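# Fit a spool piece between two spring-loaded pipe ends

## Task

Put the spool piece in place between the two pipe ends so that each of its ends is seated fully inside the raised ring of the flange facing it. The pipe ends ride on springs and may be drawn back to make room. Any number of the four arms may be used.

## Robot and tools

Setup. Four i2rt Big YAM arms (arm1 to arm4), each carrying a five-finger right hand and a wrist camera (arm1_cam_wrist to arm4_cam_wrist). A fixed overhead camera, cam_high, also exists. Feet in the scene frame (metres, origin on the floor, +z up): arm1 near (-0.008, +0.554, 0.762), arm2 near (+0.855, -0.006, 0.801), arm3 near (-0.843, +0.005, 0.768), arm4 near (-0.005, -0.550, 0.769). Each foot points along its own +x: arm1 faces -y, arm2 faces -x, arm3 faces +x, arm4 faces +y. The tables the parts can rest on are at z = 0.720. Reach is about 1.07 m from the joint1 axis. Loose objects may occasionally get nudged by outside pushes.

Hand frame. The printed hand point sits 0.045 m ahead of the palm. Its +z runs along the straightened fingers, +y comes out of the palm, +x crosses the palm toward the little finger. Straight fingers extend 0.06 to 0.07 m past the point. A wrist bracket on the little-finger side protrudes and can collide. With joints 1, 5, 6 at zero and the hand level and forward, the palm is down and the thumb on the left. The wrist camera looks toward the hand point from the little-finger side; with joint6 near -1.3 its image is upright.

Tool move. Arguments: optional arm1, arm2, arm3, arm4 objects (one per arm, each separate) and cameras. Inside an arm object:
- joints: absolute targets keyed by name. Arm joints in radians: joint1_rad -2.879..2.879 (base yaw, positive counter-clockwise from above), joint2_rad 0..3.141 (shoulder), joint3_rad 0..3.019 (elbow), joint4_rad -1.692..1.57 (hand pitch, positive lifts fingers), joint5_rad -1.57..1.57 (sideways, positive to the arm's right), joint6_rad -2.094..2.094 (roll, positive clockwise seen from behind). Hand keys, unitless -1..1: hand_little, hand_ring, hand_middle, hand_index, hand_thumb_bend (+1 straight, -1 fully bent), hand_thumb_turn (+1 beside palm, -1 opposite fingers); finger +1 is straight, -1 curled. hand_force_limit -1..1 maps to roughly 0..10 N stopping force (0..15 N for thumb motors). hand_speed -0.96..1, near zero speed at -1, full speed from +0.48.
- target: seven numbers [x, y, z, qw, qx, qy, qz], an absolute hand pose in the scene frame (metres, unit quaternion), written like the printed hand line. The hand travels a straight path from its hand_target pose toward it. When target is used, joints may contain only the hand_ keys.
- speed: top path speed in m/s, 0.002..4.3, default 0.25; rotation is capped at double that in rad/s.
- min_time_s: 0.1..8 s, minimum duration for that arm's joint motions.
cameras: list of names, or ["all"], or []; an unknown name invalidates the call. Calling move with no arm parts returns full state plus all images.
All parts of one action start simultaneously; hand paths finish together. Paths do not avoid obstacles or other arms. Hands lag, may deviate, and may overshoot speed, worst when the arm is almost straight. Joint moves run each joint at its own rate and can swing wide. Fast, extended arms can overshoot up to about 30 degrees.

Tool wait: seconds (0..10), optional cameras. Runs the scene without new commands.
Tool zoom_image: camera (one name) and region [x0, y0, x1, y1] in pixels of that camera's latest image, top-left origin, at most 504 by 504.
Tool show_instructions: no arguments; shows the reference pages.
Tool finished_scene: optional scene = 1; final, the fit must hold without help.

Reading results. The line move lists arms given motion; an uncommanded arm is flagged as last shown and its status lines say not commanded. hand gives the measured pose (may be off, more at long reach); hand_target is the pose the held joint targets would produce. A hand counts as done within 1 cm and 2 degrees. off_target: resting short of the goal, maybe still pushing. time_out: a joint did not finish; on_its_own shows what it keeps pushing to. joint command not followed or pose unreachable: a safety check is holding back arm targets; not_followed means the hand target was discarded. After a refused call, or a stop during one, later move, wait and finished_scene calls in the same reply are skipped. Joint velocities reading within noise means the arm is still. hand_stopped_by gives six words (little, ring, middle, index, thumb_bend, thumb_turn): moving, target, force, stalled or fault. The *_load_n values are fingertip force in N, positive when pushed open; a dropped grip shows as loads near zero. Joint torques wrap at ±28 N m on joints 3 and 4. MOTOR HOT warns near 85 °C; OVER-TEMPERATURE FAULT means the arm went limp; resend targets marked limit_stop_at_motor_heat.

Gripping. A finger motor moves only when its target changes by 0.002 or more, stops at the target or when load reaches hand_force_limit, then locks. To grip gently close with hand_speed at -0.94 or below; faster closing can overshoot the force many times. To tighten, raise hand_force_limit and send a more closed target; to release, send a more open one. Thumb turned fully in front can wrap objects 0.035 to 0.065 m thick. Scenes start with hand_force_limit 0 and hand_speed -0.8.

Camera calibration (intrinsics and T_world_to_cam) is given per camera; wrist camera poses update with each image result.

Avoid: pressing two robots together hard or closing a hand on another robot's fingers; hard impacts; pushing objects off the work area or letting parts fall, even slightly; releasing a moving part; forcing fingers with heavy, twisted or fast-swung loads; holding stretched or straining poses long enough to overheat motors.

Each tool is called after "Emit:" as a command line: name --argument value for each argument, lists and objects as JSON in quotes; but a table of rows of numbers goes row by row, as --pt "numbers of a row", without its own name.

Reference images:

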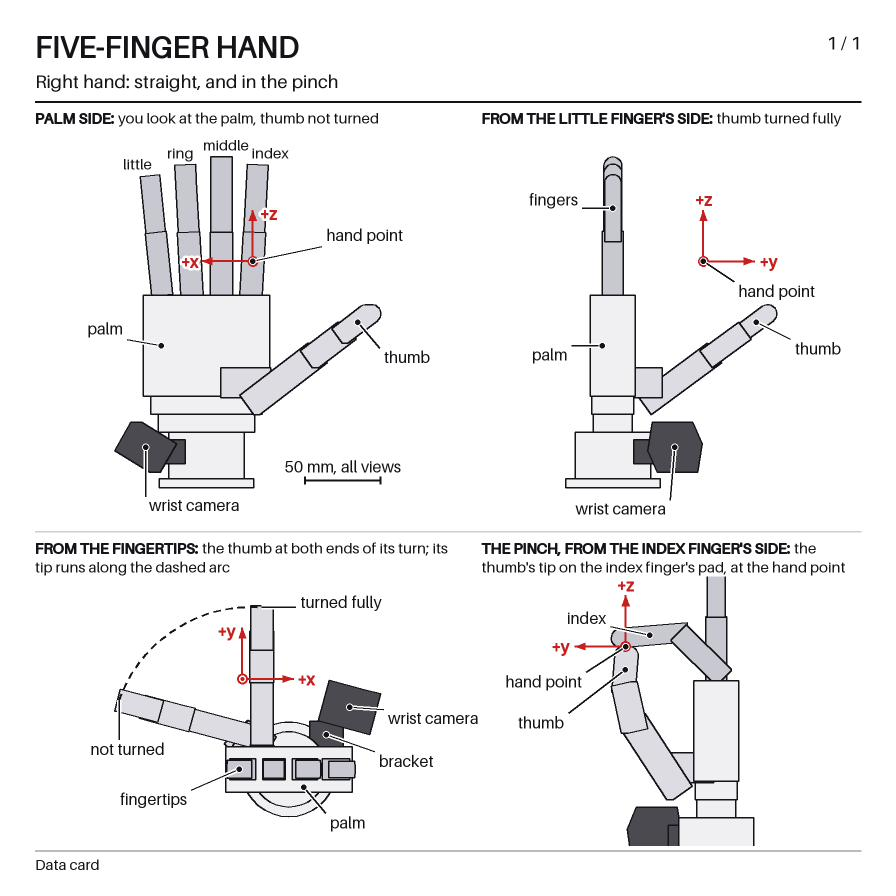

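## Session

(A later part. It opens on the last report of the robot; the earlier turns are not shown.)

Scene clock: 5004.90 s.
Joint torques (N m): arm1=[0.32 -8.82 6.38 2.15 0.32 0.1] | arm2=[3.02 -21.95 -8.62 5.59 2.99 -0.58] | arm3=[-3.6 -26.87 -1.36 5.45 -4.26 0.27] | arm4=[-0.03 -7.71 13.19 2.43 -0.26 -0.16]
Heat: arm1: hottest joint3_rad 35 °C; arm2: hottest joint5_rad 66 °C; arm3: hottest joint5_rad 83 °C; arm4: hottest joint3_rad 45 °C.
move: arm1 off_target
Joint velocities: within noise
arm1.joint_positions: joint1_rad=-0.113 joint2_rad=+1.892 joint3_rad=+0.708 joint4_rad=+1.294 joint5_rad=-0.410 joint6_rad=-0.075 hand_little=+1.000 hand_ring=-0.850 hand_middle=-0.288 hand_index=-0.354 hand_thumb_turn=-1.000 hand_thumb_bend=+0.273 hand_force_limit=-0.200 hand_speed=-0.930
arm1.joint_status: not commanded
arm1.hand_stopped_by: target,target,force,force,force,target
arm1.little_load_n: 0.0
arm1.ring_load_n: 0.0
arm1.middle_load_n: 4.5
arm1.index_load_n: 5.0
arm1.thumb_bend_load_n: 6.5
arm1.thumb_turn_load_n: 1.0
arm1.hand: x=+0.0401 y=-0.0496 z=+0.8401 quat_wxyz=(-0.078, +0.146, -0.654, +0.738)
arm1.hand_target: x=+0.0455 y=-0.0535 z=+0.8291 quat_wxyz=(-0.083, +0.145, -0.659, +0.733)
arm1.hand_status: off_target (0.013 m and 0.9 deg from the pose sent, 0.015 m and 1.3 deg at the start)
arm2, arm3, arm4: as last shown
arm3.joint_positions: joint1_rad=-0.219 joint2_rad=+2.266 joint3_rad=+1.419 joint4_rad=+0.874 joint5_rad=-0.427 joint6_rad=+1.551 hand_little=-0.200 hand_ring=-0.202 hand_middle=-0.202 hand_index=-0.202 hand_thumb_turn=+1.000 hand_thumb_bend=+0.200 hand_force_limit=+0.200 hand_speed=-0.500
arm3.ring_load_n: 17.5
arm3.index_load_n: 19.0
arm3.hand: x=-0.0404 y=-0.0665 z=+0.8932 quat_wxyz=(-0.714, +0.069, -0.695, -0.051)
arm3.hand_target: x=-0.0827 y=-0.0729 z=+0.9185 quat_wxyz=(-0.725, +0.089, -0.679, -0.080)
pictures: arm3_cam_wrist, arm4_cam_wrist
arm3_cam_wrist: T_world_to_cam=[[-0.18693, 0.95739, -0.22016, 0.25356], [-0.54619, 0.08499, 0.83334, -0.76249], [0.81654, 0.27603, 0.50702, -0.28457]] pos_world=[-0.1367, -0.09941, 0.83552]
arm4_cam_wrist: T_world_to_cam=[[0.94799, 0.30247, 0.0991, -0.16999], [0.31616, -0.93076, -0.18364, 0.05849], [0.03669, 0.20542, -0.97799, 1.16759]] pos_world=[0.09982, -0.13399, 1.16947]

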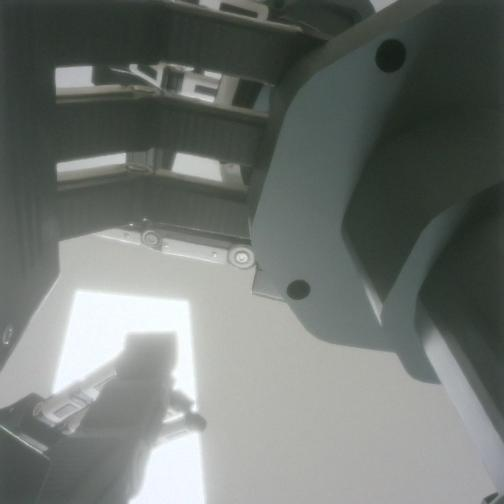

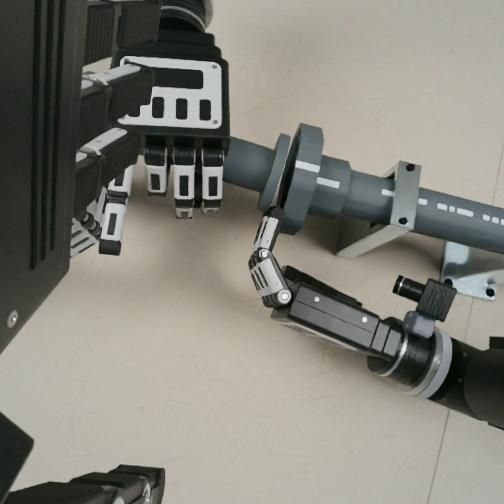

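Emit:
move --arm1 '{"target":[0.0455,-0.0540,0.852,0.0831,-0.1451,0.6589,-0.7331],"speed":0.08}' --arm3 '{"target":[-0.075,-0.074,0.922,0.7261,-0.0883,0.6771,0.0824],"speed":0.05}' --cameras '["arm4_cam_wrist","arm3_cam_wrist","cam_high"]'

Emit:
zoom_image --camera "arm4_cam_wrist" --region '[60, 120, 240, 280]'

Emit:
zoom_image --camera "arm3_cam_wrist" --region '[60, 60, 400, 360]'

Scene clock: 5031.97 s.
Joint torques (N m): arm1=[0.38 -12.16 6.43 1.72 0.28 0.13] | arm2=[3.25 -21.89 -8.66 5.6 3.01 -0.59] | arm3=[-3.19 -25.64 1.69 4.31 -4.02 0.31] | arm4=[-0.09 -7.71 13.2 2.41 -0.26 -0.17]
Heat: arm1: hottest joint3_rad 34 °C; arm2: hottest joint5_rad 67 °C; arm3: hottest joint5_rad 90 °C; arm4: hottest joint3_rad 45 °C. Fold robot arm3 in close to its base, or ease its load, before you think long.
move: arm1 off_target; arm3 off_target
MOTOR HOT: the motor of arm3's joint5_rad now reports 90 °C; the controller stops that arm at 100 °C. To cool a motor, set the load down, stop pushing, or move to a pose that needs little force.
Joint velocities: arm1=[within noise] | arm2=[within noise] | arm3=[within noise] | arm4=[-0.044 -0.015 0.012 -0.017 0.095 0.007]
arm1.joint_positions: joint1_rad=-0.113 joint2_rad=+1.867 joint3_rad=+0.708 joint4_rad=+1.239 joint5_rad=-0.409 joint6_rad=-0.078 hand_little=+1.000 hand_ring=-0.850 hand_middle=-0.288 hand_index=-0.354 hand_thumb_turn=-1.000 hand_thumb_bend=+0.273 hand_force_limit=-0.200 hand_speed=-0.930
arm1.joint_status: not commanded
arm1.hand_stopped_by: target,target,force,force,force,target
arm1.little_load_n: 0.0
arm1.ring_load_n: 0.0
arm1.middle_load_n: 4.5
arm1.index_load_n: 5.0
arm1.thumb_bend_load_n: 6.0
arm1.thumb_turn_load_n: 1.5
arm1.hand: x=+0.0398 y=-0.0489 z=+0.8408 quat_wxyz=(-0.080, +0.144, -0.665, +0.728)
arm1.hand_target: x=+0.0455 y=-0.0538 z=+0.8519 quat_wxyz=(-0.083, +0.145, -0.659, +0.733)
arm1.hand_status: off_target (0.014 m and 1.0 deg from the pose sent, 0.014 m and 0.9 deg at the start)
arm2, arm4: as last shown
arm2.ring_load_n: 18.5
arm2.middle_load_n: 19.5
arm3.joint_positions: joint1_rad=-0.219 joint2_rad=+2.266 joint3_rad=+1.424 joint4_rad=+0.874 joint5_rad=-0.427 joint6_rad=+1.548 hand_little=-0.200 hand_ring=-0.202 hand_middle=-0.202 hand_index=-0.202 hand_thumb_turn=+1.000 hand_thumb_bend=+0.200 hand_force_limit=+0.200 hand_speed=-0.500
arm3.joint_status: not commanded
arm3.hand_stopped_by: target,target,target,target,target,target
arm3.little_load_n: 0.0
arm3.ring_load_n: 15.5
arm3.middle_load_n: 15.5
arm3.index_load_n: 17.5
arm3.thumb_bend_load_n: 0.0
arm3.thumb_turn_load_n: 0.0
arm3.hand: x=-0.0391 y=-0.0667 z=+0.8954 quat_wxyz=(-0.715, +0.070, -0.694, -0.049)
arm3.hand_target: x=-0.0695 y=-0.0735 z=+0.9197 quat_wxyz=(-0.725, +0.089, -0.679, -0.080)
arm3.hand_status: off_target (0.045 m and 4.9 deg from the pose sent, 0.046 m and 5.0 deg at the start)
pictures: arm3_cam_wrist, arm4_cam_wrist, cam_high
arm3_cam_wrist: T_world_to_cam=[[-0.18611, 0.95649, -0.22471, 0.25859], [-0.55024, 0.08802, 0.83035, -0.76091], [0.814, 0.27818, 0.50992, -0.28925]] pos_world=[-0.13511, -0.0999, 0.83742]
arm4_cam_wrist: T_world_to_cam=[[0.94799, 0.30247, 0.0991, -0.16999], [0.31616, -0.93076, -0.18364, 0.05849], [0.03669, 0.20542, -0.97799, 1.16759]] pos_world=[0.09982, -0.13399, 1.16947]

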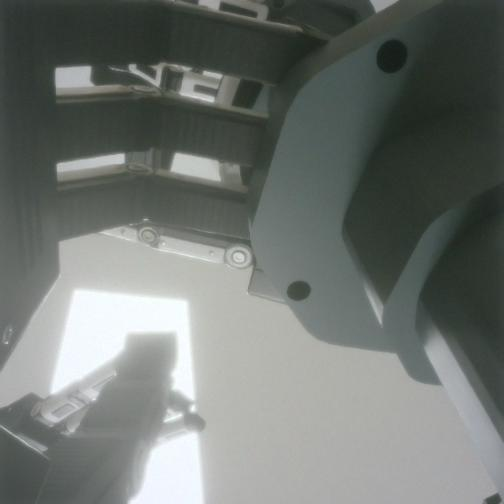

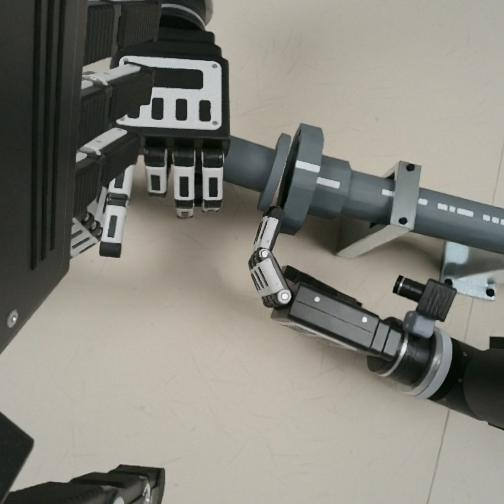

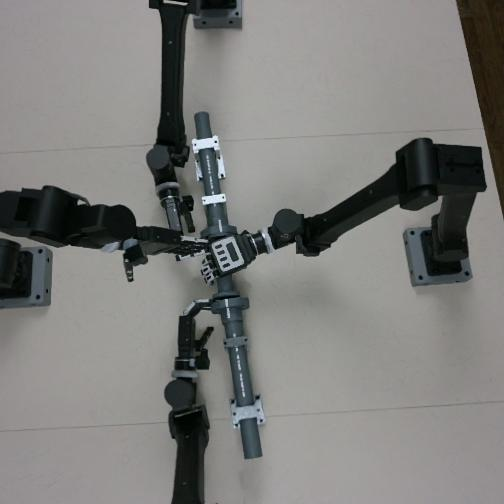

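Scaled by 2.800 from the camera's image (finer frame: 720x720).

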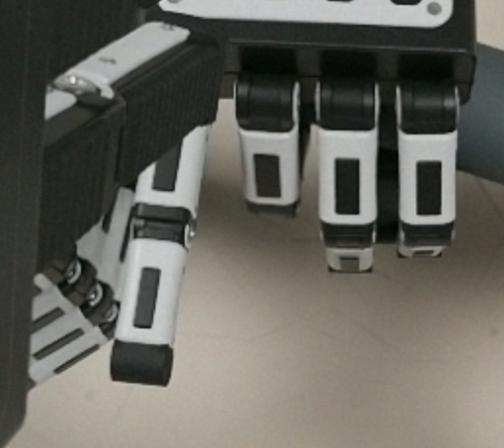

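Scaled by 1.482 from the camera's image (finer frame: 720x720).

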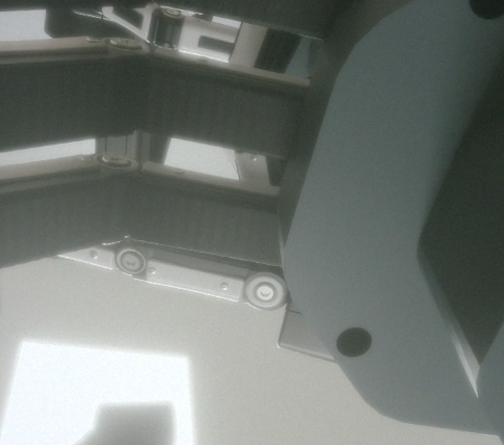

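Emit:
move --arm1 '{"target":[0.0440,-0.0535,0.930,0.0831,-0.1451,0.6589,-0.7331],"speed":0.2}' --cameras '[]'

Emit:
move --arm3 '{"target":[-0.020,-0.077,0.918,0.7261,-0.0883,0.6771,0.0824],"speed":0.1}' --arm2 '{"target":[0.170,-0.035,0.799,0.7041,-0.0642,-0.7041,-0.0642],"speed":0.08}' --cameras '["cam_high","arm4_cam_wrist"]'

Scene clock: 5054.83 s.
Joint torques (N m): arm1=[0.09 -9.76 10.21 1.95 0.12 0.11] | arm2=[3.25 -22.12 -8.68 5.59 3.01 -0.57] | arm3=[-3.25 -25.29 1.5 4.48 -4.02 0.32] | arm4=[-0.09 -7.65 13.19 2.41 -0.26 -0.16]
Heat: arm1: hottest joint3_rad 34 °C; arm2: hottest joint5_rad 68 °C; arm3: hottest joint5_rad 90 °C; arm4: hottest joint3_rad 45 °C. Fold robot arm3 in close to its base, or ease its load, before you think long.
move: arm1 off_target
MOTOR HOT: still on. The motor of arm3's joint5_rad now reports 90 °C.
Joint velocities: within noise
arm1.joint_positions: joint1_rad=-0.113 joint2_rad=+1.635 joint3_rad=+0.708 joint4_rad=+0.990 joint5_rad=-0.409 joint6_rad=-0.076 hand_little=+1.000 hand_ring=-0.850 hand_middle=-0.288 hand_index=-0.354 hand_thumb_turn=-1.000 hand_thumb_bend=+0.273 hand_force_limit=-0.200 hand_speed=-0.930
arm1.joint_status: not commanded
arm1.hand_stopped_by: target,target,force,force,force,target
arm1.little_load_n: -0.5
arm1.ring_load_n: 1.0
arm1.middle_load_n: 5.0
arm1.index_load_n: 5.0
arm1.thumb_bend_load_n: 6.0
arm1.thumb_turn_load_n: 0.0
arm1.hand: x=+0.0402 y=-0.0412 z=+0.9129 quat_wxyz=(-0.082, +0.142, -0.671, +0.723)
arm1.hand_target: x=+0.0440 y=-0.0526 z=+0.9301 quat_wxyz=(-0.083, +0.145, -0.659, +0.733)
arm1.hand_status: off_target (0.021 m and 1.8 deg from the pose sent, 0.089 m and 1.0 deg at the start)
arm2: as last shown
arm2.little_load_n: 15.5
arm2.middle_load_n: 20.0
arm3.joint_positions: joint1_rad=-0.218 joint2_rad=+2.267 joint3_rad=+1.427 joint4_rad=+0.871 joint5_rad=-0.427 joint6_rad=+1.547 hand_little=-0.200 hand_ring=-0.202 hand_middle=-0.202 hand_index=-0.202 hand_thumb_turn=+1.000 hand_thumb_bend=+0.200 hand_force_limit=+0.200 hand_speed=-0.500
arm3.joint_status: not commanded
arm3.hand_stopped_by: target,target,target,target,target,target
arm3.little_load_n: 0.0
arm3.ring_load_n: 16.5
arm3.middle_load_n: 16.5
arm3.index_load_n: 18.0
arm3.thumb_bend_load_n: 0.0
arm3.thumb_turn_load_n: 0.0
arm3.hand: x=-0.0383 y=-0.0666 z=+0.8957 quat_wxyz=(-0.715, +0.071, -0.694, -0.049)
arm3.hand_target: x=-0.0694 y=-0.0736 z=+0.9199 quat_wxyz=(-0.725, +0.089, -0.678, -0.080)
arm3.hand_status: not commanded
arm4.joint_positions: joint1_rad=-0.189 joint2_rad=+1.109 joint3_rad=+1.140 joint4_rad=-0.904 joint5_rad=-0.149 joint6_rad=-1.711 hand_little=+1.000 hand_ring=+1.000 hand_middle=+1.000 hand_index=+1.000 hand_thumb_turn=+1.000 hand_thumb_bend=+1.000 hand_force_limit=+0.000 hand_speed=-0.800
arm4.joint_status: not commanded
arm4.hand_stopped_by: target,target,target,target,target,target
arm4.little_load_n: 0.0
arm4.ring_load_n: 0.0
arm4.middle_load_n: -0.5
arm4.index_load_n: 0.0
arm4.thumb_bend_load_n: 0.0
arm4.thumb_turn_load_n: 0.0
arm4.hand: x=+0.1068 y=-0.1103 z=+1.0601 quat_wxyz=(-0.260, +0.654, +0.669, +0.239)
arm4.hand_target: x=+0.1146 y=-0.0968 z=+1.0902 quat_wxyz=(-0.275, +0.643, +0.663, +0.266)
arm4.hand_status: not commanded

Scene clock: 5055.87 s.
Joint torques (N m): arm1=[0.09 -9.99 10.19 1.94 0.12 0.11] | arm2=[2.08 -19.9 -0.99 3.7 2.52 -0.59] | arm3=[-1.85 -22.77 7.53 2.58 -1.57 0.28] | arm4=[-0.03 -7.65 13.19 2.43 -0.26 -0.16]
Heat: arm1: hottest joint3_rad 34 °C; arm2: hottest joint5_rad 68 °C; arm3: hottest joint5_rad 90 °C; arm4: hottest joint3_rad 45 °C. Fold robot arm3 in close to its base, or ease its load, before you think long.
move: arm2 off_target; arm3 off_target
MOTOR HOT: still on. The motor of arm3's joint5_rad now reports 90 °C.
Joint velocities: within noise
arm1, arm4: as last shown
arm1.little_load_n: 0.0
arm1.ring_load_n: 0.5
arm1.thumb_turn_load_n: 0.5
arm2.joint_positions: joint1_rad=+0.239 joint2_rad=+2.265 joint3_rad=+1.126 joint4_rad=+1.142 joint5_rad=+0.345 joint6_rad=-1.509 hand_little=-0.199 hand_ring=-0.198 hand_middle=-0.198 hand_index=-0.200 hand_thumb_turn=+1.000 hand_thumb_bend=+1.000 hand_force_limit=+0.200 hand_speed=-0.500
arm2.joint_status: not commanded
arm2.hand_stopped_by: target,target,target,target,target,target
arm2.little_load_n: 12.0
arm2.ring_load_n: 15.5
arm2.middle_load_n: 17.5
arm2.index_load_n: 0.0
arm2.thumb_bend_load_n: 0.0
arm2.thumb_turn_load_n: 0.0
arm2.hand: x=+0.1313 y=-0.0353 z=+0.8045 quat_wxyz=(-0.711, +0.067, +0.699, +0.029)
arm2.hand_target: x=+0.1661 y=-0.0342 z=+0.7986 quat_wxyz=(-0.703, +0.064, +0.705, +0.063)
arm2.hand_status: off_target (0.039 m and 4.1 deg from the pose sent, 0.034 m and 4.3 deg at the start)
arm3.joint_positions: joint1_rad=-0.219 joint2_rad=+2.316 joint3_rad=+1.537 joint4_rad=+0.821 joint5_rad=-0.479 joint6_rad=+1.553 hand_little=-0.200 hand_ring=-0.203 hand_middle=-0.203 hand_index=-0.203 hand_thumb_turn=+1.000 hand_thumb_bend=+0.200 hand_force_limit=+0.200 hand_speed=-0.500
arm3.joint_status: not commanded
arm3.hand_stopped_by: target,target,target,target,target,target
arm3.little_load_n: 0.0
arm3.ring_load_n: 5.5
arm3.middle_load_n: 4.5
arm3.index_load_n: 6.0
arm3.thumb_bend_load_n: -0.5
arm3.thumb_turn_load_n: 0.0
arm3.hand: x=-0.0160 y=-0.0654 z=+0.8994 quat_wxyz=(-0.717, +0.088, -0.688, -0.068)
arm3.hand_target: x=-0.0199 y=-0.0767 z=+0.9175 quat_wxyz=(-0.725, +0.089, -0.678, -0.082)
arm3.hand_status: off_target (0.022 m and 2.4 deg from the pose sent, 0.031 m and 4.9 deg at the start)
arm4.middle_load_n: 0.0
pictures: arm4_cam_wrist, cam_high
arm4_cam_wrist: T_world_to_cam=[[0.94799, 0.30247, 0.0991, -0.16999], [0.31616, -0.93076, -0.18364, 0.05849], [0.03669, 0.20542, -0.97799, 1.16759]] pos_world=[0.09982, -0.13399, 1.16947]

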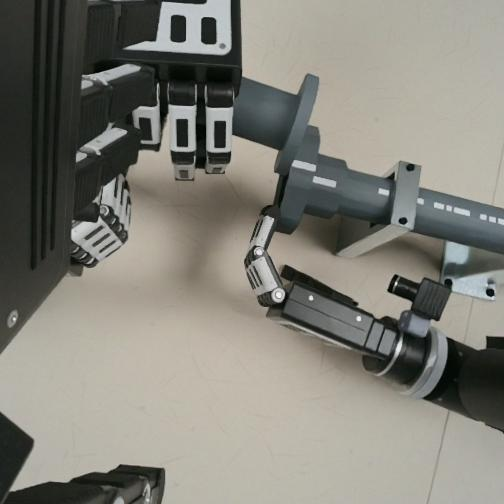

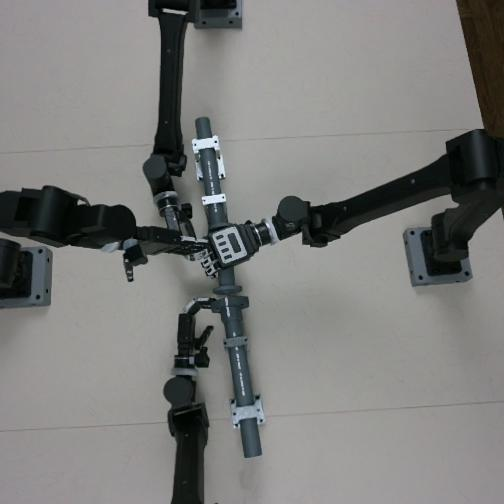

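Emit:
move --arm2 '{"target":[0.120,-0.0370,0.802,0.7041,-0.0642,-0.7041,-0.0642],"speed":0.06}' --arm3 '{"target":[-0.006,-0.079,0.915,0.7261,-0.0883,0.6771,0.0824],"speed":0.06}' --cameras '["cam_high"]'

Scene clock: 5210.37 s.
Joint torques (N m): arm1=[0.15 -9.99 10.18 1.96 0.12 0.11] | arm2=[0.67 -18.61 5.6 2.28 1.22 -0.49] | arm3=[-1.2 -22.07 9.11 2.11 -0.65 0.18] | arm4=[0.03 -7.65 13.18 2.43 -0.26 -0.16]
Heat: arm1: hottest joint3_rad 38 °C; arm2: hottest joint5_rad 62 °C; arm3: hottest joint5_rad 51 °C; arm4: hottest joint3_rad 45 °C.
move: arm2 off_target; arm3 off_target
MOTOR HOT: cleared for the motors of arm3.
Joint velocities: within noise
arm1, arm4: as last shown
arm1.ring_load_n: 1.0
arm1.middle_load_n: 4.5
arm1.index_load_n: 4.5
arm2.joint_positions: joint1_rad=+0.242 joint2_rad=+2.281 joint3_rad=+1.197 joint4_rad=+1.081 joint5_rad=+0.369 joint6_rad=-1.519 hand_little=-0.200 hand_ring=-0.199 hand_middle=-0.198 hand_index=-0.200 hand_thumb_turn=+1.000 hand_thumb_bend=+1.000 hand_force_limit=+0.200 hand_speed=-0.500
arm2.joint_status: not commanded
arm2.hand_stopped_by: target,target,target,target,target,target
arm2.little_load_n: 0.0
arm2.ring_load_n: 6.0
arm2.middle_load_n: 9.0
arm2.index_load_n: 0.5
arm2.thumb_bend_load_n: 0.0
arm2.thumb_turn_load_n: 0.0
arm2.hand: x=+0.1118 y=-0.0376 z=+0.8079 quat_wxyz=(-0.708, +0.070, +0.701, +0.041)
arm2.hand_target: x=+0.1199 y=-0.0370 z=+0.8021 quat_wxyz=(-0.704, +0.064, +0.705, +0.064)
arm2.hand_status: off_target (0.010 m and 2.8 deg from the pose sent, 0.012 m and 4.1 deg at the start)
arm3.joint_positions: joint1_rad=-0.222 joint2_rad=+2.336 joint3_rad=+1.573 joint4_rad=+0.808 joint5_rad=-0.501 joint6_rad=+1.564 hand_little=-0.200 hand_ring=-0.204 hand_middle=-0.204 hand_index=-0.204 hand_thumb_turn=+1.000 hand_thumb_bend=+0.200 hand_force_limit=+0.200 hand_speed=-0.500
arm3.joint_status: not commanded
arm3.hand_stopped_by: target,target,target,target,target,target
arm3.little_load_n: 0.0
arm3.ring_load_n: 2.0
arm3.middle_load_n: 1.0
arm3.index_load_n: 3.0
arm3.thumb_bend_load_n: 0.0
arm3.thumb_turn_load_n: 0.0
arm3.hand: x=-0.0101 y=-0.0665 z=+0.8989 quat_wxyz=(-0.717, +0.092, -0.687, -0.077)
arm3.hand_target: x=-0.0067 y=-0.0789 z=+0.9149 quat_wxyz=(-0.726, +0.088, -0.677, -0.082)
arm3.hand_status: off_target (0.021 m and 1.7 deg from the pose sent, 0.023 m and 2.4 deg at the start)

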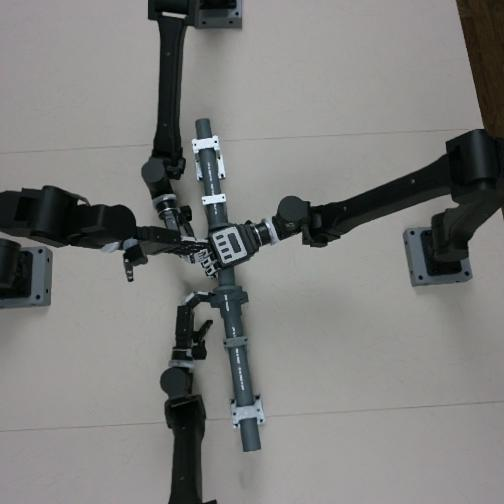

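Emit:
move --arm2 '{"target":[0.106,-0.0430,0.811,0.7041,-0.0642,-0.7041,-0.0642],"speed":0.06}' --arm3 '{"target":[0.000,-0.0860,0.911,0.7261,-0.0883,0.6771,0.0824],"speed":0.06}' --cameras '["arm4_cam_wrist"]'

Emit:
zoom_image --camera "arm4_cam_wrist" --region '[200, 100, 340, 300]'

Scene clock: 5220.87 s.
Joint torques (N m): arm1=[0.21 -9.99 10.19 1.94 0.12 0.11] | arm2=[0.85 -18.61 7.75 2.06 0.76 -0.33] | arm3=[-1.2 -21.48 9.4 1.8 -0.14 0.05] | arm4=[-0.03 -7.65 13.18 2.43 -0.26 -0.16]
Heat: arm1: hottest joint3_rad 38 °C; arm2: hottest joint5_rad 58 °C; arm3: hottest joint5_rad 50 °C; arm4: hottest joint3_rad 45 °C.
move: arm2 done; arm3 off_target
Joint velocities: within noise
arm1, arm4: as last shown
arm1.ring_load_n: 0.5
arm1.index_load_n: 5.0
arm2.joint_positions: joint1_rad=+0.246 joint2_rad=+2.281 joint3_rad=+1.217 joint4_rad=+1.045 joint5_rad=+0.388 joint6_rad=-1.532 hand_little=-0.200 hand_ring=-0.200 hand_middle=-0.199 hand_index=-0.200 hand_thumb_turn=+1.000 hand_thumb_bend=+1.000 hand_force_limit=+0.200 hand_speed=-0.500
arm2.joint_status: not commanded
arm2.hand_stopped_by: target,target,target,target,target,target
arm2.little_load_n: 0.0
arm2.ring_load_n: 2.0
arm2.middle_load_n: 6.5
arm2.index_load_n: 0.5
arm2.thumb_bend_load_n: 0.0
arm2.thumb_turn_load_n: 0.0
arm2.hand: x=+0.1076 y=-0.0382 z=+0.8086 quat_wxyz=(-0.702, +0.069, +0.707, +0.052)
arm2.hand_target: x=+0.1061 y=-0.0431 z=+0.8110 quat_wxyz=(-0.704, +0.064, +0.704, +0.064)
arm2.hand_status: done (0.006 m and 1.5 deg from the pose sent, 0.009 m and 2.8 deg at the start)
arm3.joint_positions: joint1_rad=-0.231 joint2_rad=+2.348 joint3_rad=+1.602 joint4_rad=+0.805 joint5_rad=-0.523 joint6_rad=+1.578 hand_little=-0.200 hand_ring=-0.204 hand_middle=-0.204 hand_index=-0.204 hand_thumb_turn=+1.000 hand_thumb_bend=+0.200 hand_force_limit=+0.200 hand_speed=-0.500
arm3.joint_status: not commanded
arm3.hand_stopped_by: target,target,target,target,target,target
arm3.little_load_n: 0.0
arm3.ring_load_n: 0.0
arm3.middle_load_n: 1.0
arm3.index_load_n: 0.0
arm3.thumb_bend_load_n: 0.0
arm3.thumb_turn_load_n: 0.0
arm3.hand: x=-0.0067 y=-0.0719 z=+0.9032 quat_wxyz=(-0.720, +0.094, -0.683, -0.085)
arm3.hand_target: x=-0.0008 y=-0.0858 z=+0.9111 quat_wxyz=(-0.726, +0.088, -0.677, -0.082)
arm3.hand_status: off_target (0.017 m and 1.2 deg from the pose sent, 0.025 m and 1.7 deg at the start)
arm4_cam_wrist: T_world_to_cam=[[0.94799, 0.30247, 0.0991, -0.16999], [0.31616, -0.93076, -0.18364, 0.05849], [0.03669, 0.20542, -0.97799, 1.16759]] pos_world=[0.09982, -0.13399, 1.16947]

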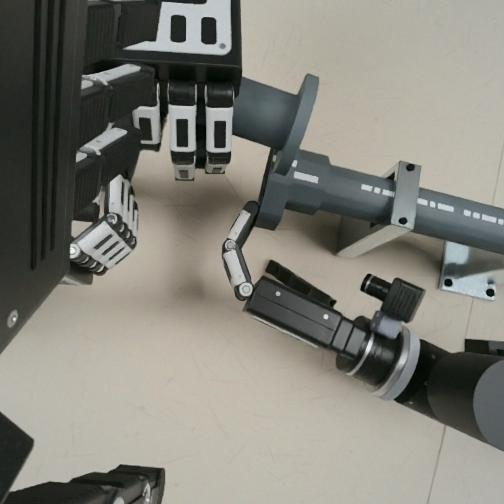

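Scaled by 2.520 from the camera's image (finer frame: 720x720).

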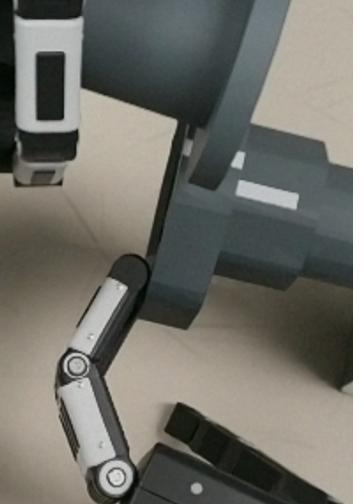

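Emit:
move --arm4 '{"target":[-0.005,-0.100,1.09,0.275,-0.643,-0.663,-0.266],"speed":0.15}' --arm2 '{"target":[0.106,-0.0470,0.815,0.7041,-0.0642,-0.7041,-0.0642],"speed":0.06}' --cameras '["arm4_cam_wrist"]'

Scene clock: 5250.87 s.
Joint torques (N m): arm1=[0.15 -9.93 10.19 1.94 0.12 0.11] | arm2=[1.08 -19.31 7.58 2.02 0.73 -0.32] | arm3=[-1.2 -21.3 9.5 1.76 -0.14 0.07] | arm4=[1.32 -8.06 12.36 2.29 0.18 0.1]
Heat: arm1: hottest joint3_rad 38 °C; arm2: hottest joint5_rad 51 °C; arm3: hottest joint5_rad 46 °C; arm4: hottest joint3_rad 45 °C.
move: arm2 off_target; arm4 off_target
Joint velocities: within noise
arm1, arm3: as last shown
arm1.middle_load_n: 5.0
arm2.joint_positions: joint1_rad=+0.248 joint2_rad=+2.281 joint3_rad=+1.219 joint4_rad=+1.038 joint5_rad=+0.396 joint6_rad=-1.533 hand_little=-0.200 hand_ring=-0.200 hand_middle=-0.199 hand_index=-0.200 hand_thumb_turn=+1.000 hand_thumb_bend=+1.000 hand_force_limit=+0.200 hand_speed=-0.500
arm2.joint_status: not commanded
arm2.hand_stopped_by: target,target,target,target,target,target
arm2.little_load_n: 0.0
arm2.ring_load_n: 2.0
arm2.middle_load_n: 6.5
arm2.index_load_n: 0.5
arm2.thumb_bend_load_n: 0.0
arm2.thumb_turn_load_n: 0.0
arm2.hand: x=+0.1078 y=-0.0385 z=+0.8081 quat_wxyz=(-0.701, +0.070, +0.708, +0.056)
arm2.hand_target: x=+0.1062 y=-0.0471 z=+0.8149 quat_wxyz=(-0.704, +0.064, +0.704, +0.064)
arm2.hand_status: off_target (0.011 m and 1.3 deg from the pose sent, 0.011 m and 1.5 deg at the start)
arm4.joint_positions: joint1_rad=+0.139 joint2_rad=+1.099 joint3_rad=+1.140 joint4_rad=-0.898 joint5_rad=+0.086 joint6_rad=-1.487 hand_little=+1.000 hand_ring=+1.000 hand_middle=+1.000 hand_index=+1.000 hand_thumb_turn=+1.000 hand_thumb_bend=+1.000 hand_force_limit=+0.000 hand_speed=-0.800
arm4.joint_status: not commanded
arm4.hand_stopped_by: target,target,target,target,target,target
arm4.little_load_n: 0.0
arm4.ring_load_n: 0.0
arm4.middle_load_n: 0.0
arm4.index_load_n: 0.0
arm4.thumb_bend_load_n: 0.0
arm4.thumb_turn_load_n: 0.0
arm4.hand: x=+0.0000 y=-0.1104 z=+1.0662 quat_wxyz=(-0.253, +0.647, +0.674, +0.252)
arm4.hand_target: x=-0.0049 y=-0.1010 z=+1.0900 quat_wxyz=(-0.275, +0.643, +0.663, +0.266)
arm4.hand_status: off_target (0.026 m and 3.3 deg from the pose sent, 0.116 m and 3.9 deg at the start)
arm4_cam_wrist: T_world_to_cam=[[0.94288, 0.3058, 0.13216, -0.10413], [0.32634, -0.92757, -0.18196, 0.09187], [0.06694, 0.21469, -0.97438, 1.17467]] pos_world=[-0.01043, -0.13514, 1.17506]

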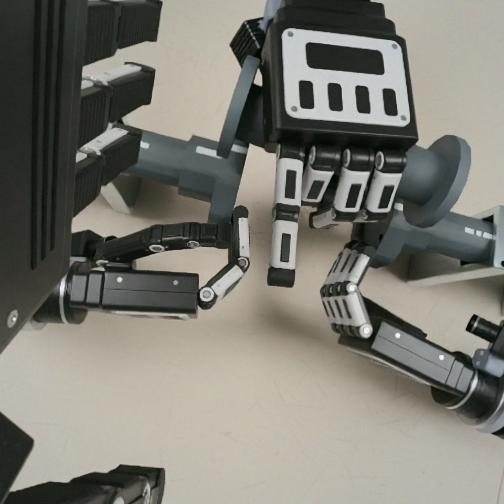

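Emit:
move --cameras '["arm4_cam_wrist"]'

Emit:
zoom_image --camera "arm4_cam_wrist" --region '[150, 110, 400, 360]'

Scene clock: 5296.17 s.
Joint torques (N m): arm1=[0.09 -10.05 10.19 1.95 0.12 0.11] | arm2=[1.2 -19.31 7.54 1.98 0.72 -0.32] | arm3=[-1.26 -21.54 9.48 1.77 -0.1 0.09] | arm4=[1.38 -8.06 12.37 2.3 0.19 0.09]
Heat: arm1: hottest joint3_rad 38 °C; arm2: hottest joint5_rad 47 °C; arm3: hottest joint5_rad 44 °C; arm4: hottest joint3_rad 45 °C.
Joint velocities: within noise
arm1.joint_positions: joint1_rad=-0.113 joint2_rad=+1.635 joint3_rad=+0.708 joint4_rad=+0.990 joint5_rad=-0.409 joint6_rad=-0.076 hand_little=+1.000 hand_ring=-0.850 hand_middle=-0.288 hand_index=-0.354 hand_thumb_turn=-1.000 hand_thumb_bend=+0.273 hand_force_limit=-0.200 hand_speed=-0.930
arm1.joint_status: not commanded
arm1.hand_stopped_by: target,target,force,force,force,target
arm1.little_load_n: 0.0
arm1.ring_load_n: 1.0
arm1.middle_load_n: 4.5
arm1.index_load_n: 4.5
arm1.thumb_bend_load_n: 6.0
arm1.thumb_turn_load_n: 0.5
arm1.hand: x=+0.0402 y=-0.0412 z=+0.9129 quat_wxyz=(-0.082, +0.142, -0.671, +0.723) (m; scene frame)
arm1.hand_target: x=+0.0440 y=-0.0526 z=+0.9301 quat_wxyz=(-0.083, +0.145, -0.659, +0.733) (m; scene frame)
arm1.hand_status: not commanded
arm2.joint_positions: joint1_rad=+0.248 joint2_rad=+2.281 joint3_rad=+1.219 joint4_rad=+1.038 joint5_rad=+0.396 joint6_rad=-1.533 hand_little=-0.200 hand_ring=-0.200 hand_middle=-0.199 hand_index=-0.200 hand_thumb_turn=+1.000 hand_thumb_bend=+1.000 hand_force_limit=+0.200 hand_speed=-0.500
arm2.joint_status: not commanded
arm2.hand_stopped_by: target,target,target,target,target,target
arm2.little_load_n: 0.0
arm2.ring_load_n: 2.0
arm2.middle_load_n: 7.0
arm2.index_load_n: 0.5
arm2.thumb_bend_load_n: 0.0
arm2.thumb_turn_load_n: 0.0
arm2.hand: x=+0.1078 y=-0.0385 z=+0.8081 quat_wxyz=(-0.701, +0.070, +0.708, +0.056) (m; scene frame)
arm2.hand_target: x=+0.1062 y=-0.0471 z=+0.8149 quat_wxyz=(-0.704, +0.064, +0.704, +0.064) (m; scene frame)
arm2.hand_status: off_target (0.011 m and 1.3 deg from the pose sent, 0.011 m and 1.5 deg at the start)
arm3.joint_positions: joint1_rad=-0.231 joint2_rad=+2.348 joint3_rad=+1.602 joint4_rad=+0.805 joint5_rad=-0.523 joint6_rad=+1.578 hand_little=-0.200 hand_ring=-0.204 hand_middle=-0.204 hand_index=-0.204 hand_thumb_turn=+1.000 hand_thumb_bend=+0.200 hand_force_limit=+0.200 hand_speed=-0.500
arm3.joint_status: not commanded
arm3.hand_stopped_by: target,target,target,target,target,target
arm3.little_load_n: 0.0
arm3.ring_load_n: -0.5
arm3.middle_load_n: 1.0
arm3.index_load_n: 0.0
arm3.thumb_bend_load_n: 0.0
arm3.thumb_turn_load_n: -0.5
arm3.hand: x=-0.0067 y=-0.0719 z=+0.9032 quat_wxyz=(-0.720, +0.094, -0.683, -0.085) (m; scene frame)
arm3.hand_target: x=-0.0008 y=-0.0858 z=+0.9111 quat_wxyz=(-0.726, +0.088, -0.677, -0.082) (m; scene frame)
arm3.hand_status: not commanded
arm4.joint_positions: joint1_rad=+0.139 joint2_rad=+1.099 joint3_rad=+1.140 joint4_rad=-0.898 joint5_rad=+0.086 joint6_rad=-1.486 hand_little=+1.000 hand_ring=+1.000 hand_middle=+1.000 hand_index=+1.000 hand_thumb_turn=+1.000 hand_thumb_bend=+1.000 hand_force_limit=+0.000 hand_speed=-0.800
arm4.joint_status: not commanded
arm4.hand_stopped_by: target,target,target,target,target,target
arm4.little_load_n: 0.0
arm4.ring_load_n: 0.0
arm4.middle_load_n: 0.0
arm4.index_load_n: 0.0
arm4.thumb_bend_load_n: 0.0
arm4.thumb_turn_load_n: 0.0
arm4.hand: x=+0.0000 y=-0.1104 z=+1.0662 quat_wxyz=(-0.253, +0.647, +0.674, +0.252) (m; scene frame)
arm4.hand_target: x=-0.0049 y=-0.1010 z=+1.0900 quat_wxyz=(-0.275, +0.643, +0.663, +0.266) (m; scene frame)
arm4.hand_status: off_target (0.026 m and 3.3 deg from the pose sent, 0.116 m and 3.9 deg at the start)
pictures: arm4_cam_wrist
camera_calibration:
arm4_cam_wrist: T_world_to_cam=[[0.943, 0.30554, 0.13192, -0.10398], [0.32604, -0.92766, -0.18207, 0.09195], [0.06675, 0.21471, -0.9744, 1.17468]] pos_world=[-0.01033, -0.13514, 1.17506]

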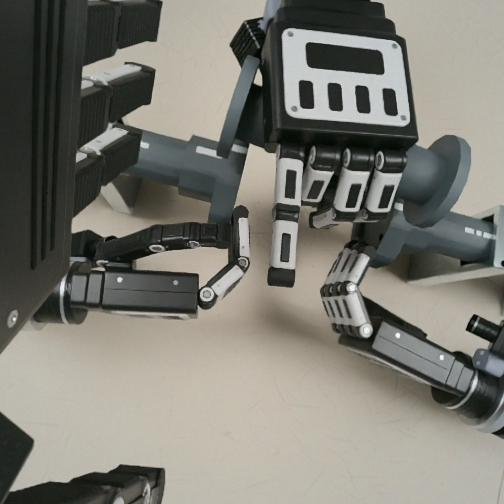

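Scaled by 2.016 from the camera's image (finer frame: 720x720).

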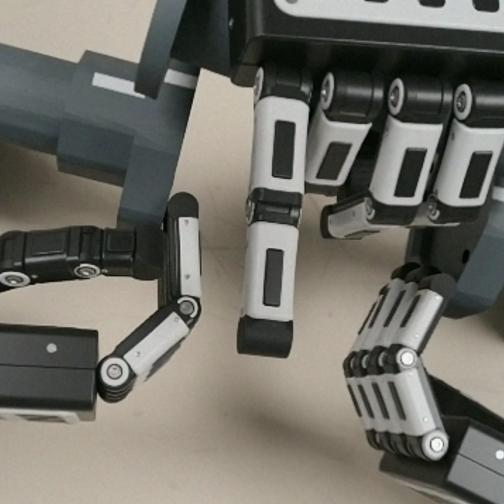

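Emit:
move --arm4 '{"target": [0.045, -0.27, 0.99, 0.5, -0.5, -0.5, -0.5], "speed": 0.2}' --cameras '["arm4_cam_wrist"]'

Scene clock: 5419.93 s.
Joint torques (N m): arm1=[0.09 -9.99 10.21 1.95 0.12 0.11] | arm2=[1.08 -19.31 7.58 2 0.72 -0.31] | arm3=[-1.38 -21.6 9.5 1.76 -0.13 0.07] | arm4=[1.67 2.26 10.73 2.37 0.12 -0.18]
Heat: arm1: hottest joint3_rad 38 °C; arm2: hottest joint5_rad 43 °C; arm3: hottest joint2_rad 41 °C; arm4: hottest joint3_rad 44 °C.
move: arm4 off_target
Joint velocities: within noise
arm1, arm2, arm3: as last shown
arm1.middle_load_n: 5.0
arm1.index_load_n: 5.0
arm1.thumb_turn_load_n: 0.0
arm3.ring_load_n: 0.0
arm3.thumb_turn_load_n: 0.0
arm4.joint_positions: joint1_rad=+0.131 joint2_rad=+0.019 joint3_rad=+0.149 joint4_rad=-0.186 joint5_rad=+0.186 joint6_rad=-1.547 hand_little=+1.000 hand_ring=+1.000 hand_middle=+1.000 hand_index=+1.000 hand_thumb_turn=+1.000 hand_thumb_bend=+1.000 hand_force_limit=+0.000 hand_speed=-0.800
arm4.joint_status: not commanded
arm4.hand_stopped_by: target,target,target,target,target,target
arm4.little_load_n: 0.0
arm4.ring_load_n: 0.0
arm4.middle_load_n: 0.0
arm4.index_load_n: 0.0
arm4.thumb_bend_load_n: 0.0
arm4.thumb_turn_load_n: 0.0
arm4.hand: x=+0.0479 y=-0.2667 z=+0.9802 quat_wxyz=(-0.482, +0.524, +0.498, +0.495)
arm4.hand_target: x=+0.0453 y=-0.2664 z=+0.9903 quat_wxyz=(-0.486, +0.515, +0.498, +0.500)
arm4.hand_status: off_target (0.011 m and 3.5 deg from the pose sent, 0.182 m and 48.2 deg at the start; a joint's target at an end of its range on 22 of 82 steps)
arm4_cam_wrist: T_world_to_cam=[[0.96114, 0.06577, 0.26811, -0.28839], [0.26079, -0.53482, -0.80372, 0.6329], [0.09053, 0.8424, -0.53119, 0.85304]] pos_world=[0.0349, -0.36115, 1.03911]

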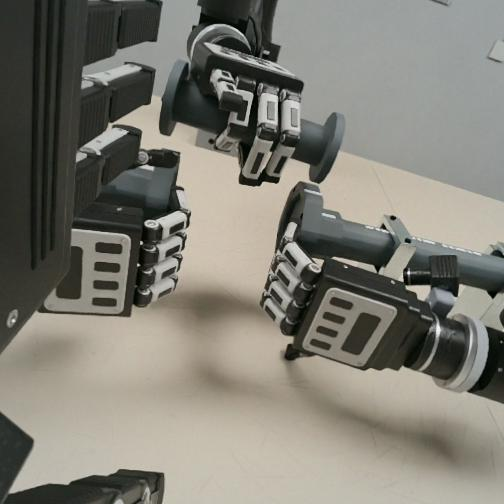

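Emit:
zoom_image --camera "arm4_cam_wrist" --region '[130, 30, 380, 360]'

Scaled by 1.527 from the camera's image (finer frame: 720x720).

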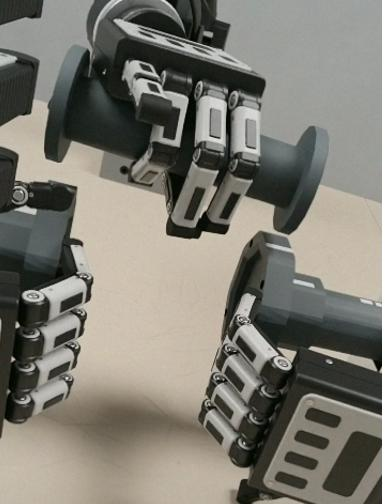

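Emit:
zoom_image --camera "arm4_cam_wrist" --region '[260, 90, 380, 290]'

Emit:
zoom_image --camera "arm4_cam_wrist" --region '[90, 40, 210, 240]'

Scaled by 2.520 from the camera's image (finer frame: 720x720).

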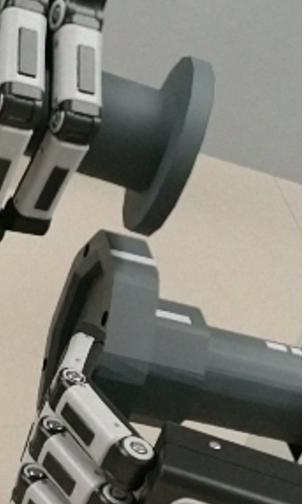

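Scaled by 2.520 from the camera's image (finer frame: 720x720).

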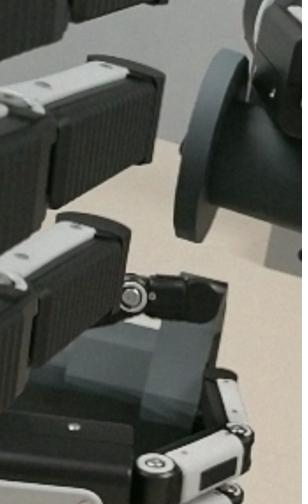

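Emit:
move --arm3 '{"target": [-0.060, -0.080, 0.916, 0.7261, -0.0883, 0.6771, 0.0824], "speed": 0.06}' --arm2 '{"target": [0.200, -0.0435, 0.812, 0.7041, -0.0642, -0.7041, -0.0642], "speed": 0.09}' --arm1 '{"target": [0.0450, -0.0500, 0.924, 0.0831, -0.1451, 0.6589, -0.7331], "speed": 0.05}' --cameras '["arm4_cam_wrist"]'

Emit:
move --arm3 '{"target": [-0.094, -0.079, 0.917, 0.7261, -0.0883, 0.6771, 0.0824], "speed": 0.05}' --arm2 '{"target": [0.218, -0.0425, 0.811, 0.7041, -0.0642, -0.7041, -0.0642], "speed": 0.05}' --arm1 '{"target": [0.0450, -0.0480, 0.914, 0.0831, -0.1451, 0.6589, -0.7331], "speed": 0.05}' --cameras '["arm4_cam_wrist"]'

Emit:
zoom_image --camera "arm4_cam_wrist" --region '[130, 60, 380, 310]'

Scene clock: 5502.27 s.
Joint torques (N m): arm1=[0.32 -9.64 9.06 2.77 0.15 0.11] | arm2=[3.14 -22.59 -6.19 5.16 2.64 -0.53] | arm3=[-2.61 -25.82 1.55 4.15 -2.93 0.09] | arm4=[1.67 2.2 10.74 2.36 0.12 -0.18]
Heat: arm1: hottest joint3_rad 38 °C; arm2: hottest joint5_rad 41 °C; arm3: hottest joint2_rad 41 °C; arm4: hottest joint3_rad 42 °C.
move: arm1 off_target; arm2 off_target; arm3 off_target
Joint velocities: within noise
arm1.joint_positions: joint1_rad=-0.113 joint2_rad=+1.638 joint3_rad=+0.708 joint4_rad=+0.990 joint5_rad=-0.408 joint6_rad=-0.076 hand_little=+1.000 hand_ring=-0.850 hand_middle=-0.288 hand_index=-0.354 hand_thumb_turn=-1.000 hand_thumb_bend=+0.273 hand_force_limit=-0.200 hand_speed=-0.930
arm1.joint_status: not commanded
arm1.hand_stopped_by: target,target,force,force,force,target
arm1.little_load_n: 0.0
arm1.ring_load_n: 1.0
arm1.middle_load_n: 4.5
arm1.index_load_n: 5.0
arm1.thumb_bend_load_n: 6.0
arm1.thumb_turn_load_n: 0.5
arm1.hand: x=+0.0401 y=-0.0413 z=+0.9109 quat_wxyz=(-0.082, +0.142, -0.672, +0.722)
arm1.hand_target: x=+0.0451 y=-0.0494 z=+0.9242 quat_wxyz=(-0.083, +0.145, -0.659, +0.733)
arm1.hand_status: off_target (0.016 m and 2.0 deg from the pose sent, 0.015 m and 1.8 deg at the start)
arm2.joint_positions: joint1_rad=+0.250 joint2_rad=+2.248 joint3_rad=+1.119 joint4_rad=+1.119 joint5_rad=+0.367 joint6_rad=-1.513 hand_little=-0.200 hand_ring=-0.198 hand_middle=-0.197 hand_index=-0.200 hand_thumb_turn=+1.000 hand_thumb_bend=+1.000 hand_force_limit=+0.200 hand_speed=-0.500
arm2.joint_status: not commanded
arm2.hand_stopped_by: target,target,target,target,target,target
arm2.little_load_n: 2.0
arm2.ring_load_n: 21.5
arm2.middle_load_n: 24.0
arm2.index_load_n: 1.0
arm2.thumb_bend_load_n: 0.0
arm2.thumb_turn_load_n: 0.0
arm2.hand: x=+0.1349 y=-0.0392 z=+0.8079 quat_wxyz=(-0.706, +0.068, +0.704, +0.036)
arm2.hand_target: x=+0.1890 y=-0.0411 z=+0.8093 quat_wxyz=(-0.703, +0.064, +0.706, +0.064)
arm2.hand_status: off_target (0.065 m and 3.3 deg from the pose sent, 0.092 m and 1.4 deg at the start)
arm3.joint_positions: joint1_rad=-0.227 joint2_rad=+2.294 joint3_rad=+1.486 joint4_rad=+0.859 joint5_rad=-0.461 joint6_rad=+1.575 hand_little=-0.200 hand_ring=-0.203 hand_middle=-0.202 hand_index=-0.203 hand_thumb_turn=+1.000 hand_thumb_bend=+0.200 hand_force_limit=+0.200 hand_speed=-0.500
arm3.joint_status: not commanded
arm3.hand_stopped_by: target,target,target,target,target,target
arm3.little_load_n: 0.0
arm3.ring_load_n: 11.0
arm3.middle_load_n: 14.5
arm3.index_load_n: 12.0
arm3.thumb_bend_load_n: 0.0
arm3.thumb_turn_load_n: -0.5
arm3.hand: x=-0.0279 y=-0.0723 z=+0.9017 quat_wxyz=(-0.720, +0.072, -0.687, -0.065)
arm3.hand_target: x=-0.0557 y=-0.0794 z=+0.9148 quat_wxyz=(-0.725, +0.089, -0.678, -0.082)
arm3.hand_status: off_target (0.036 m and 3.0 deg from the pose sent, 0.055 m and 1.2 deg at the start)
arm4: as last shown
arm4.hand_target: x=+0.0453 y=-0.2664 z=+0.9903 quat_wxyz=(-0.486, +0.514, +0.498, +0.500)
arm4_cam_wrist: T_world_to_cam=[[0.96114, 0.06577, 0.26811, -0.28839], [0.26079, -0.53482, -0.80372, 0.6329], [0.09053, 0.8424, -0.53119, 0.85304]] pos_world=[0.0349, -0.36115, 1.03911]

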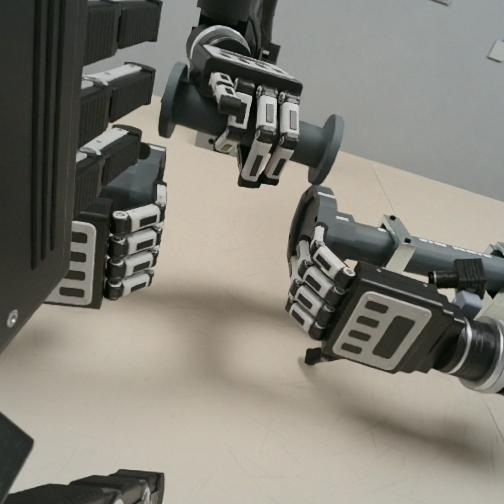

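Scene clock: 5503.53 s.
Joint torques (N m): arm1=[0.26 -9.7 8.01 3.11 0.13 0.11] | arm2=[3.31 -22.77 -8.38 5.61 2.88 -0.53] | arm3=[-3.78 -26.99 -1.72 5.23 -4.26 0.15] | arm4=[1.67 2.26 10.74 2.37 0.13 -0.18]
Heat: arm1: hottest joint3_rad 38 °C; arm2: hottest joint5_rad 42 °C; arm3: hottest joint2_rad 41 °C; arm4: hottest joint3_rad 42 °C.
move: arm1 off_target; arm2 off_target; arm3 off_target
Joint velocities: within noise
arm1.joint_positions: joint1_rad=-0.113 joint2_rad=+1.661 joint3_rad=+0.708 joint4_rad=+1.014 joint5_rad=-0.408 joint6_rad=-0.076 hand_little=+1.000 hand_ring=-0.850 hand_middle=-0.288 hand_index=-0.354 hand_thumb_turn=-1.000 hand_thumb_bend=+0.273 hand_force_limit=-0.200 hand_speed=-0.930
arm1.joint_status: not commanded
arm1.hand_stopped_by: target,target,force,force,force,target
arm1.little_load_n: 0.0
arm1.ring_load_n: 0.5
arm1.middle_load_n: 4.5
arm1.index_load_n: 5.0
arm1.thumb_bend_load_n: 6.0
arm1.thumb_turn_load_n: 0.5
arm1.hand: x=+0.0400 y=-0.0428 z=+0.9035 quat_wxyz=(-0.082, +0.142, -0.672, +0.722)
arm1.hand_target: x=+0.0451 y=-0.0477 z=+0.9141 quat_wxyz=(-0.083, +0.145, -0.659, +0.733)
arm1.hand_status: off_target (0.013 m and 2.0 deg from the pose sent, 0.009 m and 2.1 deg at the start)
arm2.joint_positions: joint1_rad=+0.250 joint2_rad=+2.246 joint3_rad=+1.104 joint4_rad=+1.138 joint5_rad=+0.364 joint6_rad=-1.512 hand_little=-0.200 hand_ring=-0.198 hand_middle=-0.180 hand_index=-0.200 hand_thumb_turn=+1.000 hand_thumb_bend=+1.000 hand_force_limit=+0.200 hand_speed=-0.500
arm2.joint_status: not commanded
arm2.hand_stopped_by: target,target,target,target,target,target
arm2.little_load_n: 2.5
arm2.ring_load_n: 26.0
arm2.middle_load_n: 25.0
arm2.index_load_n: 1.5
arm2.thumb_bend_load_n: 0.0
arm2.thumb_turn_load_n: 0.0
arm2.hand: x=+0.1394 y=-0.0387 z=+0.8073 quat_wxyz=(-0.708, +0.068, +0.702, +0.034)
arm2.hand_target: x=+0.2027 y=-0.0393 z=+0.8073 quat_wxyz=(-0.702, +0.064, +0.706, +0.064)
arm2.hand_status: off_target (0.079 m and 3.6 deg from the pose sent, 0.083 m and 3.3 deg at the start)
arm3.joint_positions: joint1_rad=-0.225 joint2_rad=+2.270 joint3_rad=+1.428 joint4_rad=+0.885 joint5_rad=-0.434 joint6_rad=+1.568 hand_little=-0.200 hand_ring=-0.202 hand_middle=-0.202 hand_index=-0.202 hand_thumb_turn=+1.000 hand_thumb_bend=+0.200 hand_force_limit=+0.200 hand_speed=-0.500
arm3.joint_status: not commanded
arm3.hand_stopped_by: target,target,target,target,target,target
arm3.little_load_n: 0.0
arm3.ring_load_n: 17.5
arm3.middle_load_n: 20.0
arm3.index_load_n: 19.0
arm3.thumb_bend_load_n: 0.0
arm3.thumb_turn_load_n: 0.0
arm3.hand: x=-0.0398 y=-0.0713 z=+0.8981 quat_wxyz=(-0.718, +0.065, -0.690, -0.055)
arm3.hand_target: x=-0.0835 y=-0.0778 z=+0.9144 quat_wxyz=(-0.725, +0.089, -0.678, -0.081)
arm3.hand_status: off_target (0.058 m and 4.5 deg from the pose sent, 0.068 m and 3.0 deg at the start)
arm4: as last shown
arm4_cam_wrist: T_world_to_cam=[[0.96114, 0.06577, 0.26811, -0.28839], [0.26079, -0.53482, -0.80372, 0.6329], [0.09053, 0.8424, -0.53119, 0.85304]] pos_world=[0.0349, -0.36115, 1.03911]

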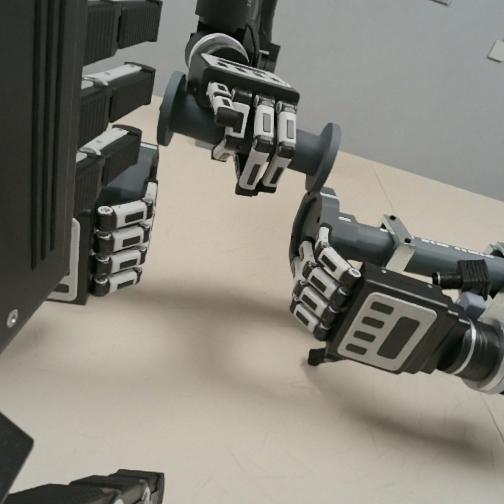

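Scaled by 2.016 from the camera's image (finer frame: 720x720).

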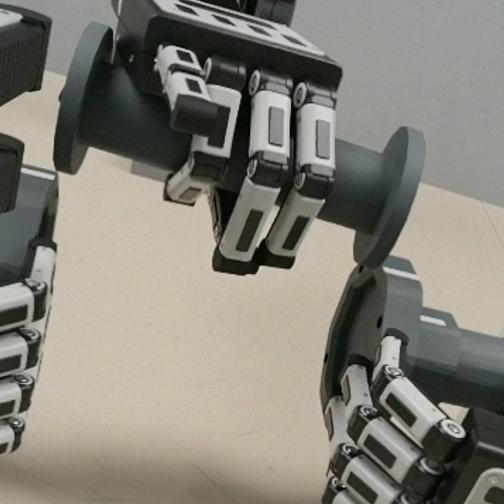

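Emit:
move --arm3 '{"target": [-0.094, -0.079, 0.912, 0.7261, -0.0883, 0.6771, 0.0824], "speed": 0.05}' --arm2 '{"target": [0.215, -0.0455, 0.820, 0.7041, -0.0642, -0.7041, -0.0642], "speed": 0.05}' --arm1 '{"target": [0.0465, -0.0520, 0.902, 0.0831, -0.1451, 0.6589, -0.7331], "speed": 0.05}' --cameras '["arm4_cam_wrist"]'

Emit:
zoom_image --camera "arm4_cam_wrist" --region '[130, 60, 380, 310]'

Scene clock: 5524.00 s.
Joint torques (N m): arm1=[0.32 -10.23 8.1 3.11 0.15 0.11] | arm2=[3.84 -23.77 -7.86 4.9 3.09 -0.59] | arm3=[-3.55 -25.82 -1.55 5.49 -4.33 0.16] | arm4=[1.67 2.2 10.71 2.37 0.13 -0.18]
Heat: arm1: hottest joint3_rad 37 °C; arm2: hottest joint5_rad 50 °C; arm3: hottest joint5_rad 56 °C; arm4: hottest joint3_rad 42 °C.
move: arm1 off_target; arm2 off_target; arm3 off_target
Joint velocities: within noise
arm1.joint_positions: joint1_rad=-0.111 joint2_rad=+1.703 joint3_rad=+0.708 joint4_rad=+1.048 joint5_rad=-0.404 joint6_rad=-0.076 hand_little=+1.000 hand_ring=-0.850 hand_middle=-0.288 hand_index=-0.354 hand_thumb_turn=-1.000 hand_thumb_bend=+0.273 hand_force_limit=-0.200 hand_speed=-0.930
arm1.joint_status: not commanded
arm1.hand_stopped_by: target,target,force,force,force,target
arm1.little_load_n: 0.0
arm1.ring_load_n: 0.5
arm1.middle_load_n: 4.5
arm1.index_load_n: 5.0
arm1.thumb_bend_load_n: 6.0
arm1.thumb_turn_load_n: 0.5
arm1.hand: x=+0.0406 y=-0.0448 z=+0.8881 quat_wxyz=(-0.083, +0.141, -0.675, +0.720)
arm1.hand_target: x=+0.0464 y=-0.0515 z=+0.9019 quat_wxyz=(-0.083, +0.145, -0.659, +0.733)
arm1.hand_status: off_target (0.017 m and 2.4 deg from the pose sent, 0.011 m and 2.0 deg at the start)
arm2.joint_positions: joint1_rad=+0.250 joint2_rad=+2.243 joint3_rad=+1.102 joint4_rad=+1.138 joint5_rad=+0.362 joint6_rad=-1.508 hand_little=-0.200 hand_ring=-0.196 hand_middle=-0.176 hand_index=-0.200 hand_thumb_turn=+1.000 hand_thumb_bend=+1.000 hand_force_limit=+0.200 hand_speed=-0.500
arm2.joint_status: not commanded
arm2.hand_stopped_by: target,target,target,target,target,target
arm2.little_load_n: 2.5
arm2.ring_load_n: 26.0
arm2.middle_load_n: 24.5
arm2.index_load_n: 1.0
arm2.thumb_bend_load_n: 0.0
arm2.thumb_turn_load_n: 0.0
arm2.hand: x=+0.1397 y=-0.0386 z=+0.8083 quat_wxyz=(-0.709, +0.069, +0.702, +0.032)
arm2.hand_target: x=+0.2002 y=-0.0421 z=+0.8154 quat_wxyz=(-0.703, +0.064, +0.705, +0.064)
arm2.hand_status: off_target (0.077 m and 3.8 deg from the pose sent, 0.077 m and 3.5 deg at the start)
arm3.joint_positions: joint1_rad=-0.225 joint2_rad=+2.270 joint3_rad=+1.426 joint4_rad=+0.890 joint5_rad=-0.432 joint6_rad=+1.566 hand_little=-0.200 hand_ring=-0.202 hand_middle=-0.202 hand_index=-0.202 hand_thumb_turn=+1.000 hand_thumb_bend=+0.200 hand_force_limit=+0.200 hand_speed=-0.500
arm3.joint_status: not commanded
arm3.hand_stopped_by: target,target,target,target,target,target
arm3.little_load_n: 0.0
arm3.ring_load_n: 17.0
arm3.middle_load_n: 20.0
arm3.index_load_n: 19.5
arm3.thumb_bend_load_n: 0.0
arm3.thumb_turn_load_n: 0.0
arm3.hand: x=-0.0401 y=-0.0712 z=+0.8983 quat_wxyz=(-0.719, +0.065, -0.689, -0.054)
arm3.hand_target: x=-0.0839 y=-0.0780 z=+0.9098 quat_wxyz=(-0.725, +0.089, -0.678, -0.081)
arm3.hand_status: off_target (0.056 m and 4.5 deg from the pose sent, 0.056 m and 4.5 deg at the start)
arm4: as last shown
arm4_cam_wrist: T_world_to_cam=[[0.96114, 0.06577, 0.26811, -0.28839], [0.26079, -0.53482, -0.80372, 0.6329], [0.09053, 0.8424, -0.53119, 0.85304]] pos_world=[0.0349, -0.36115, 1.03911]

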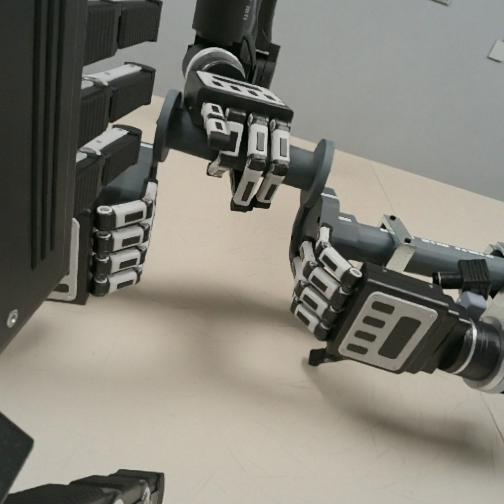

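Scaled by 2.016 from the camera's image (finer frame: 720x720).

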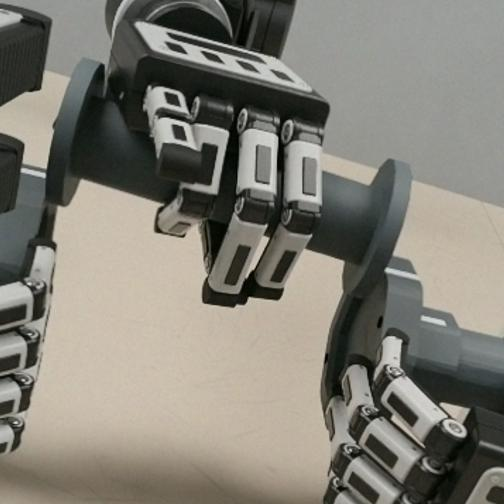

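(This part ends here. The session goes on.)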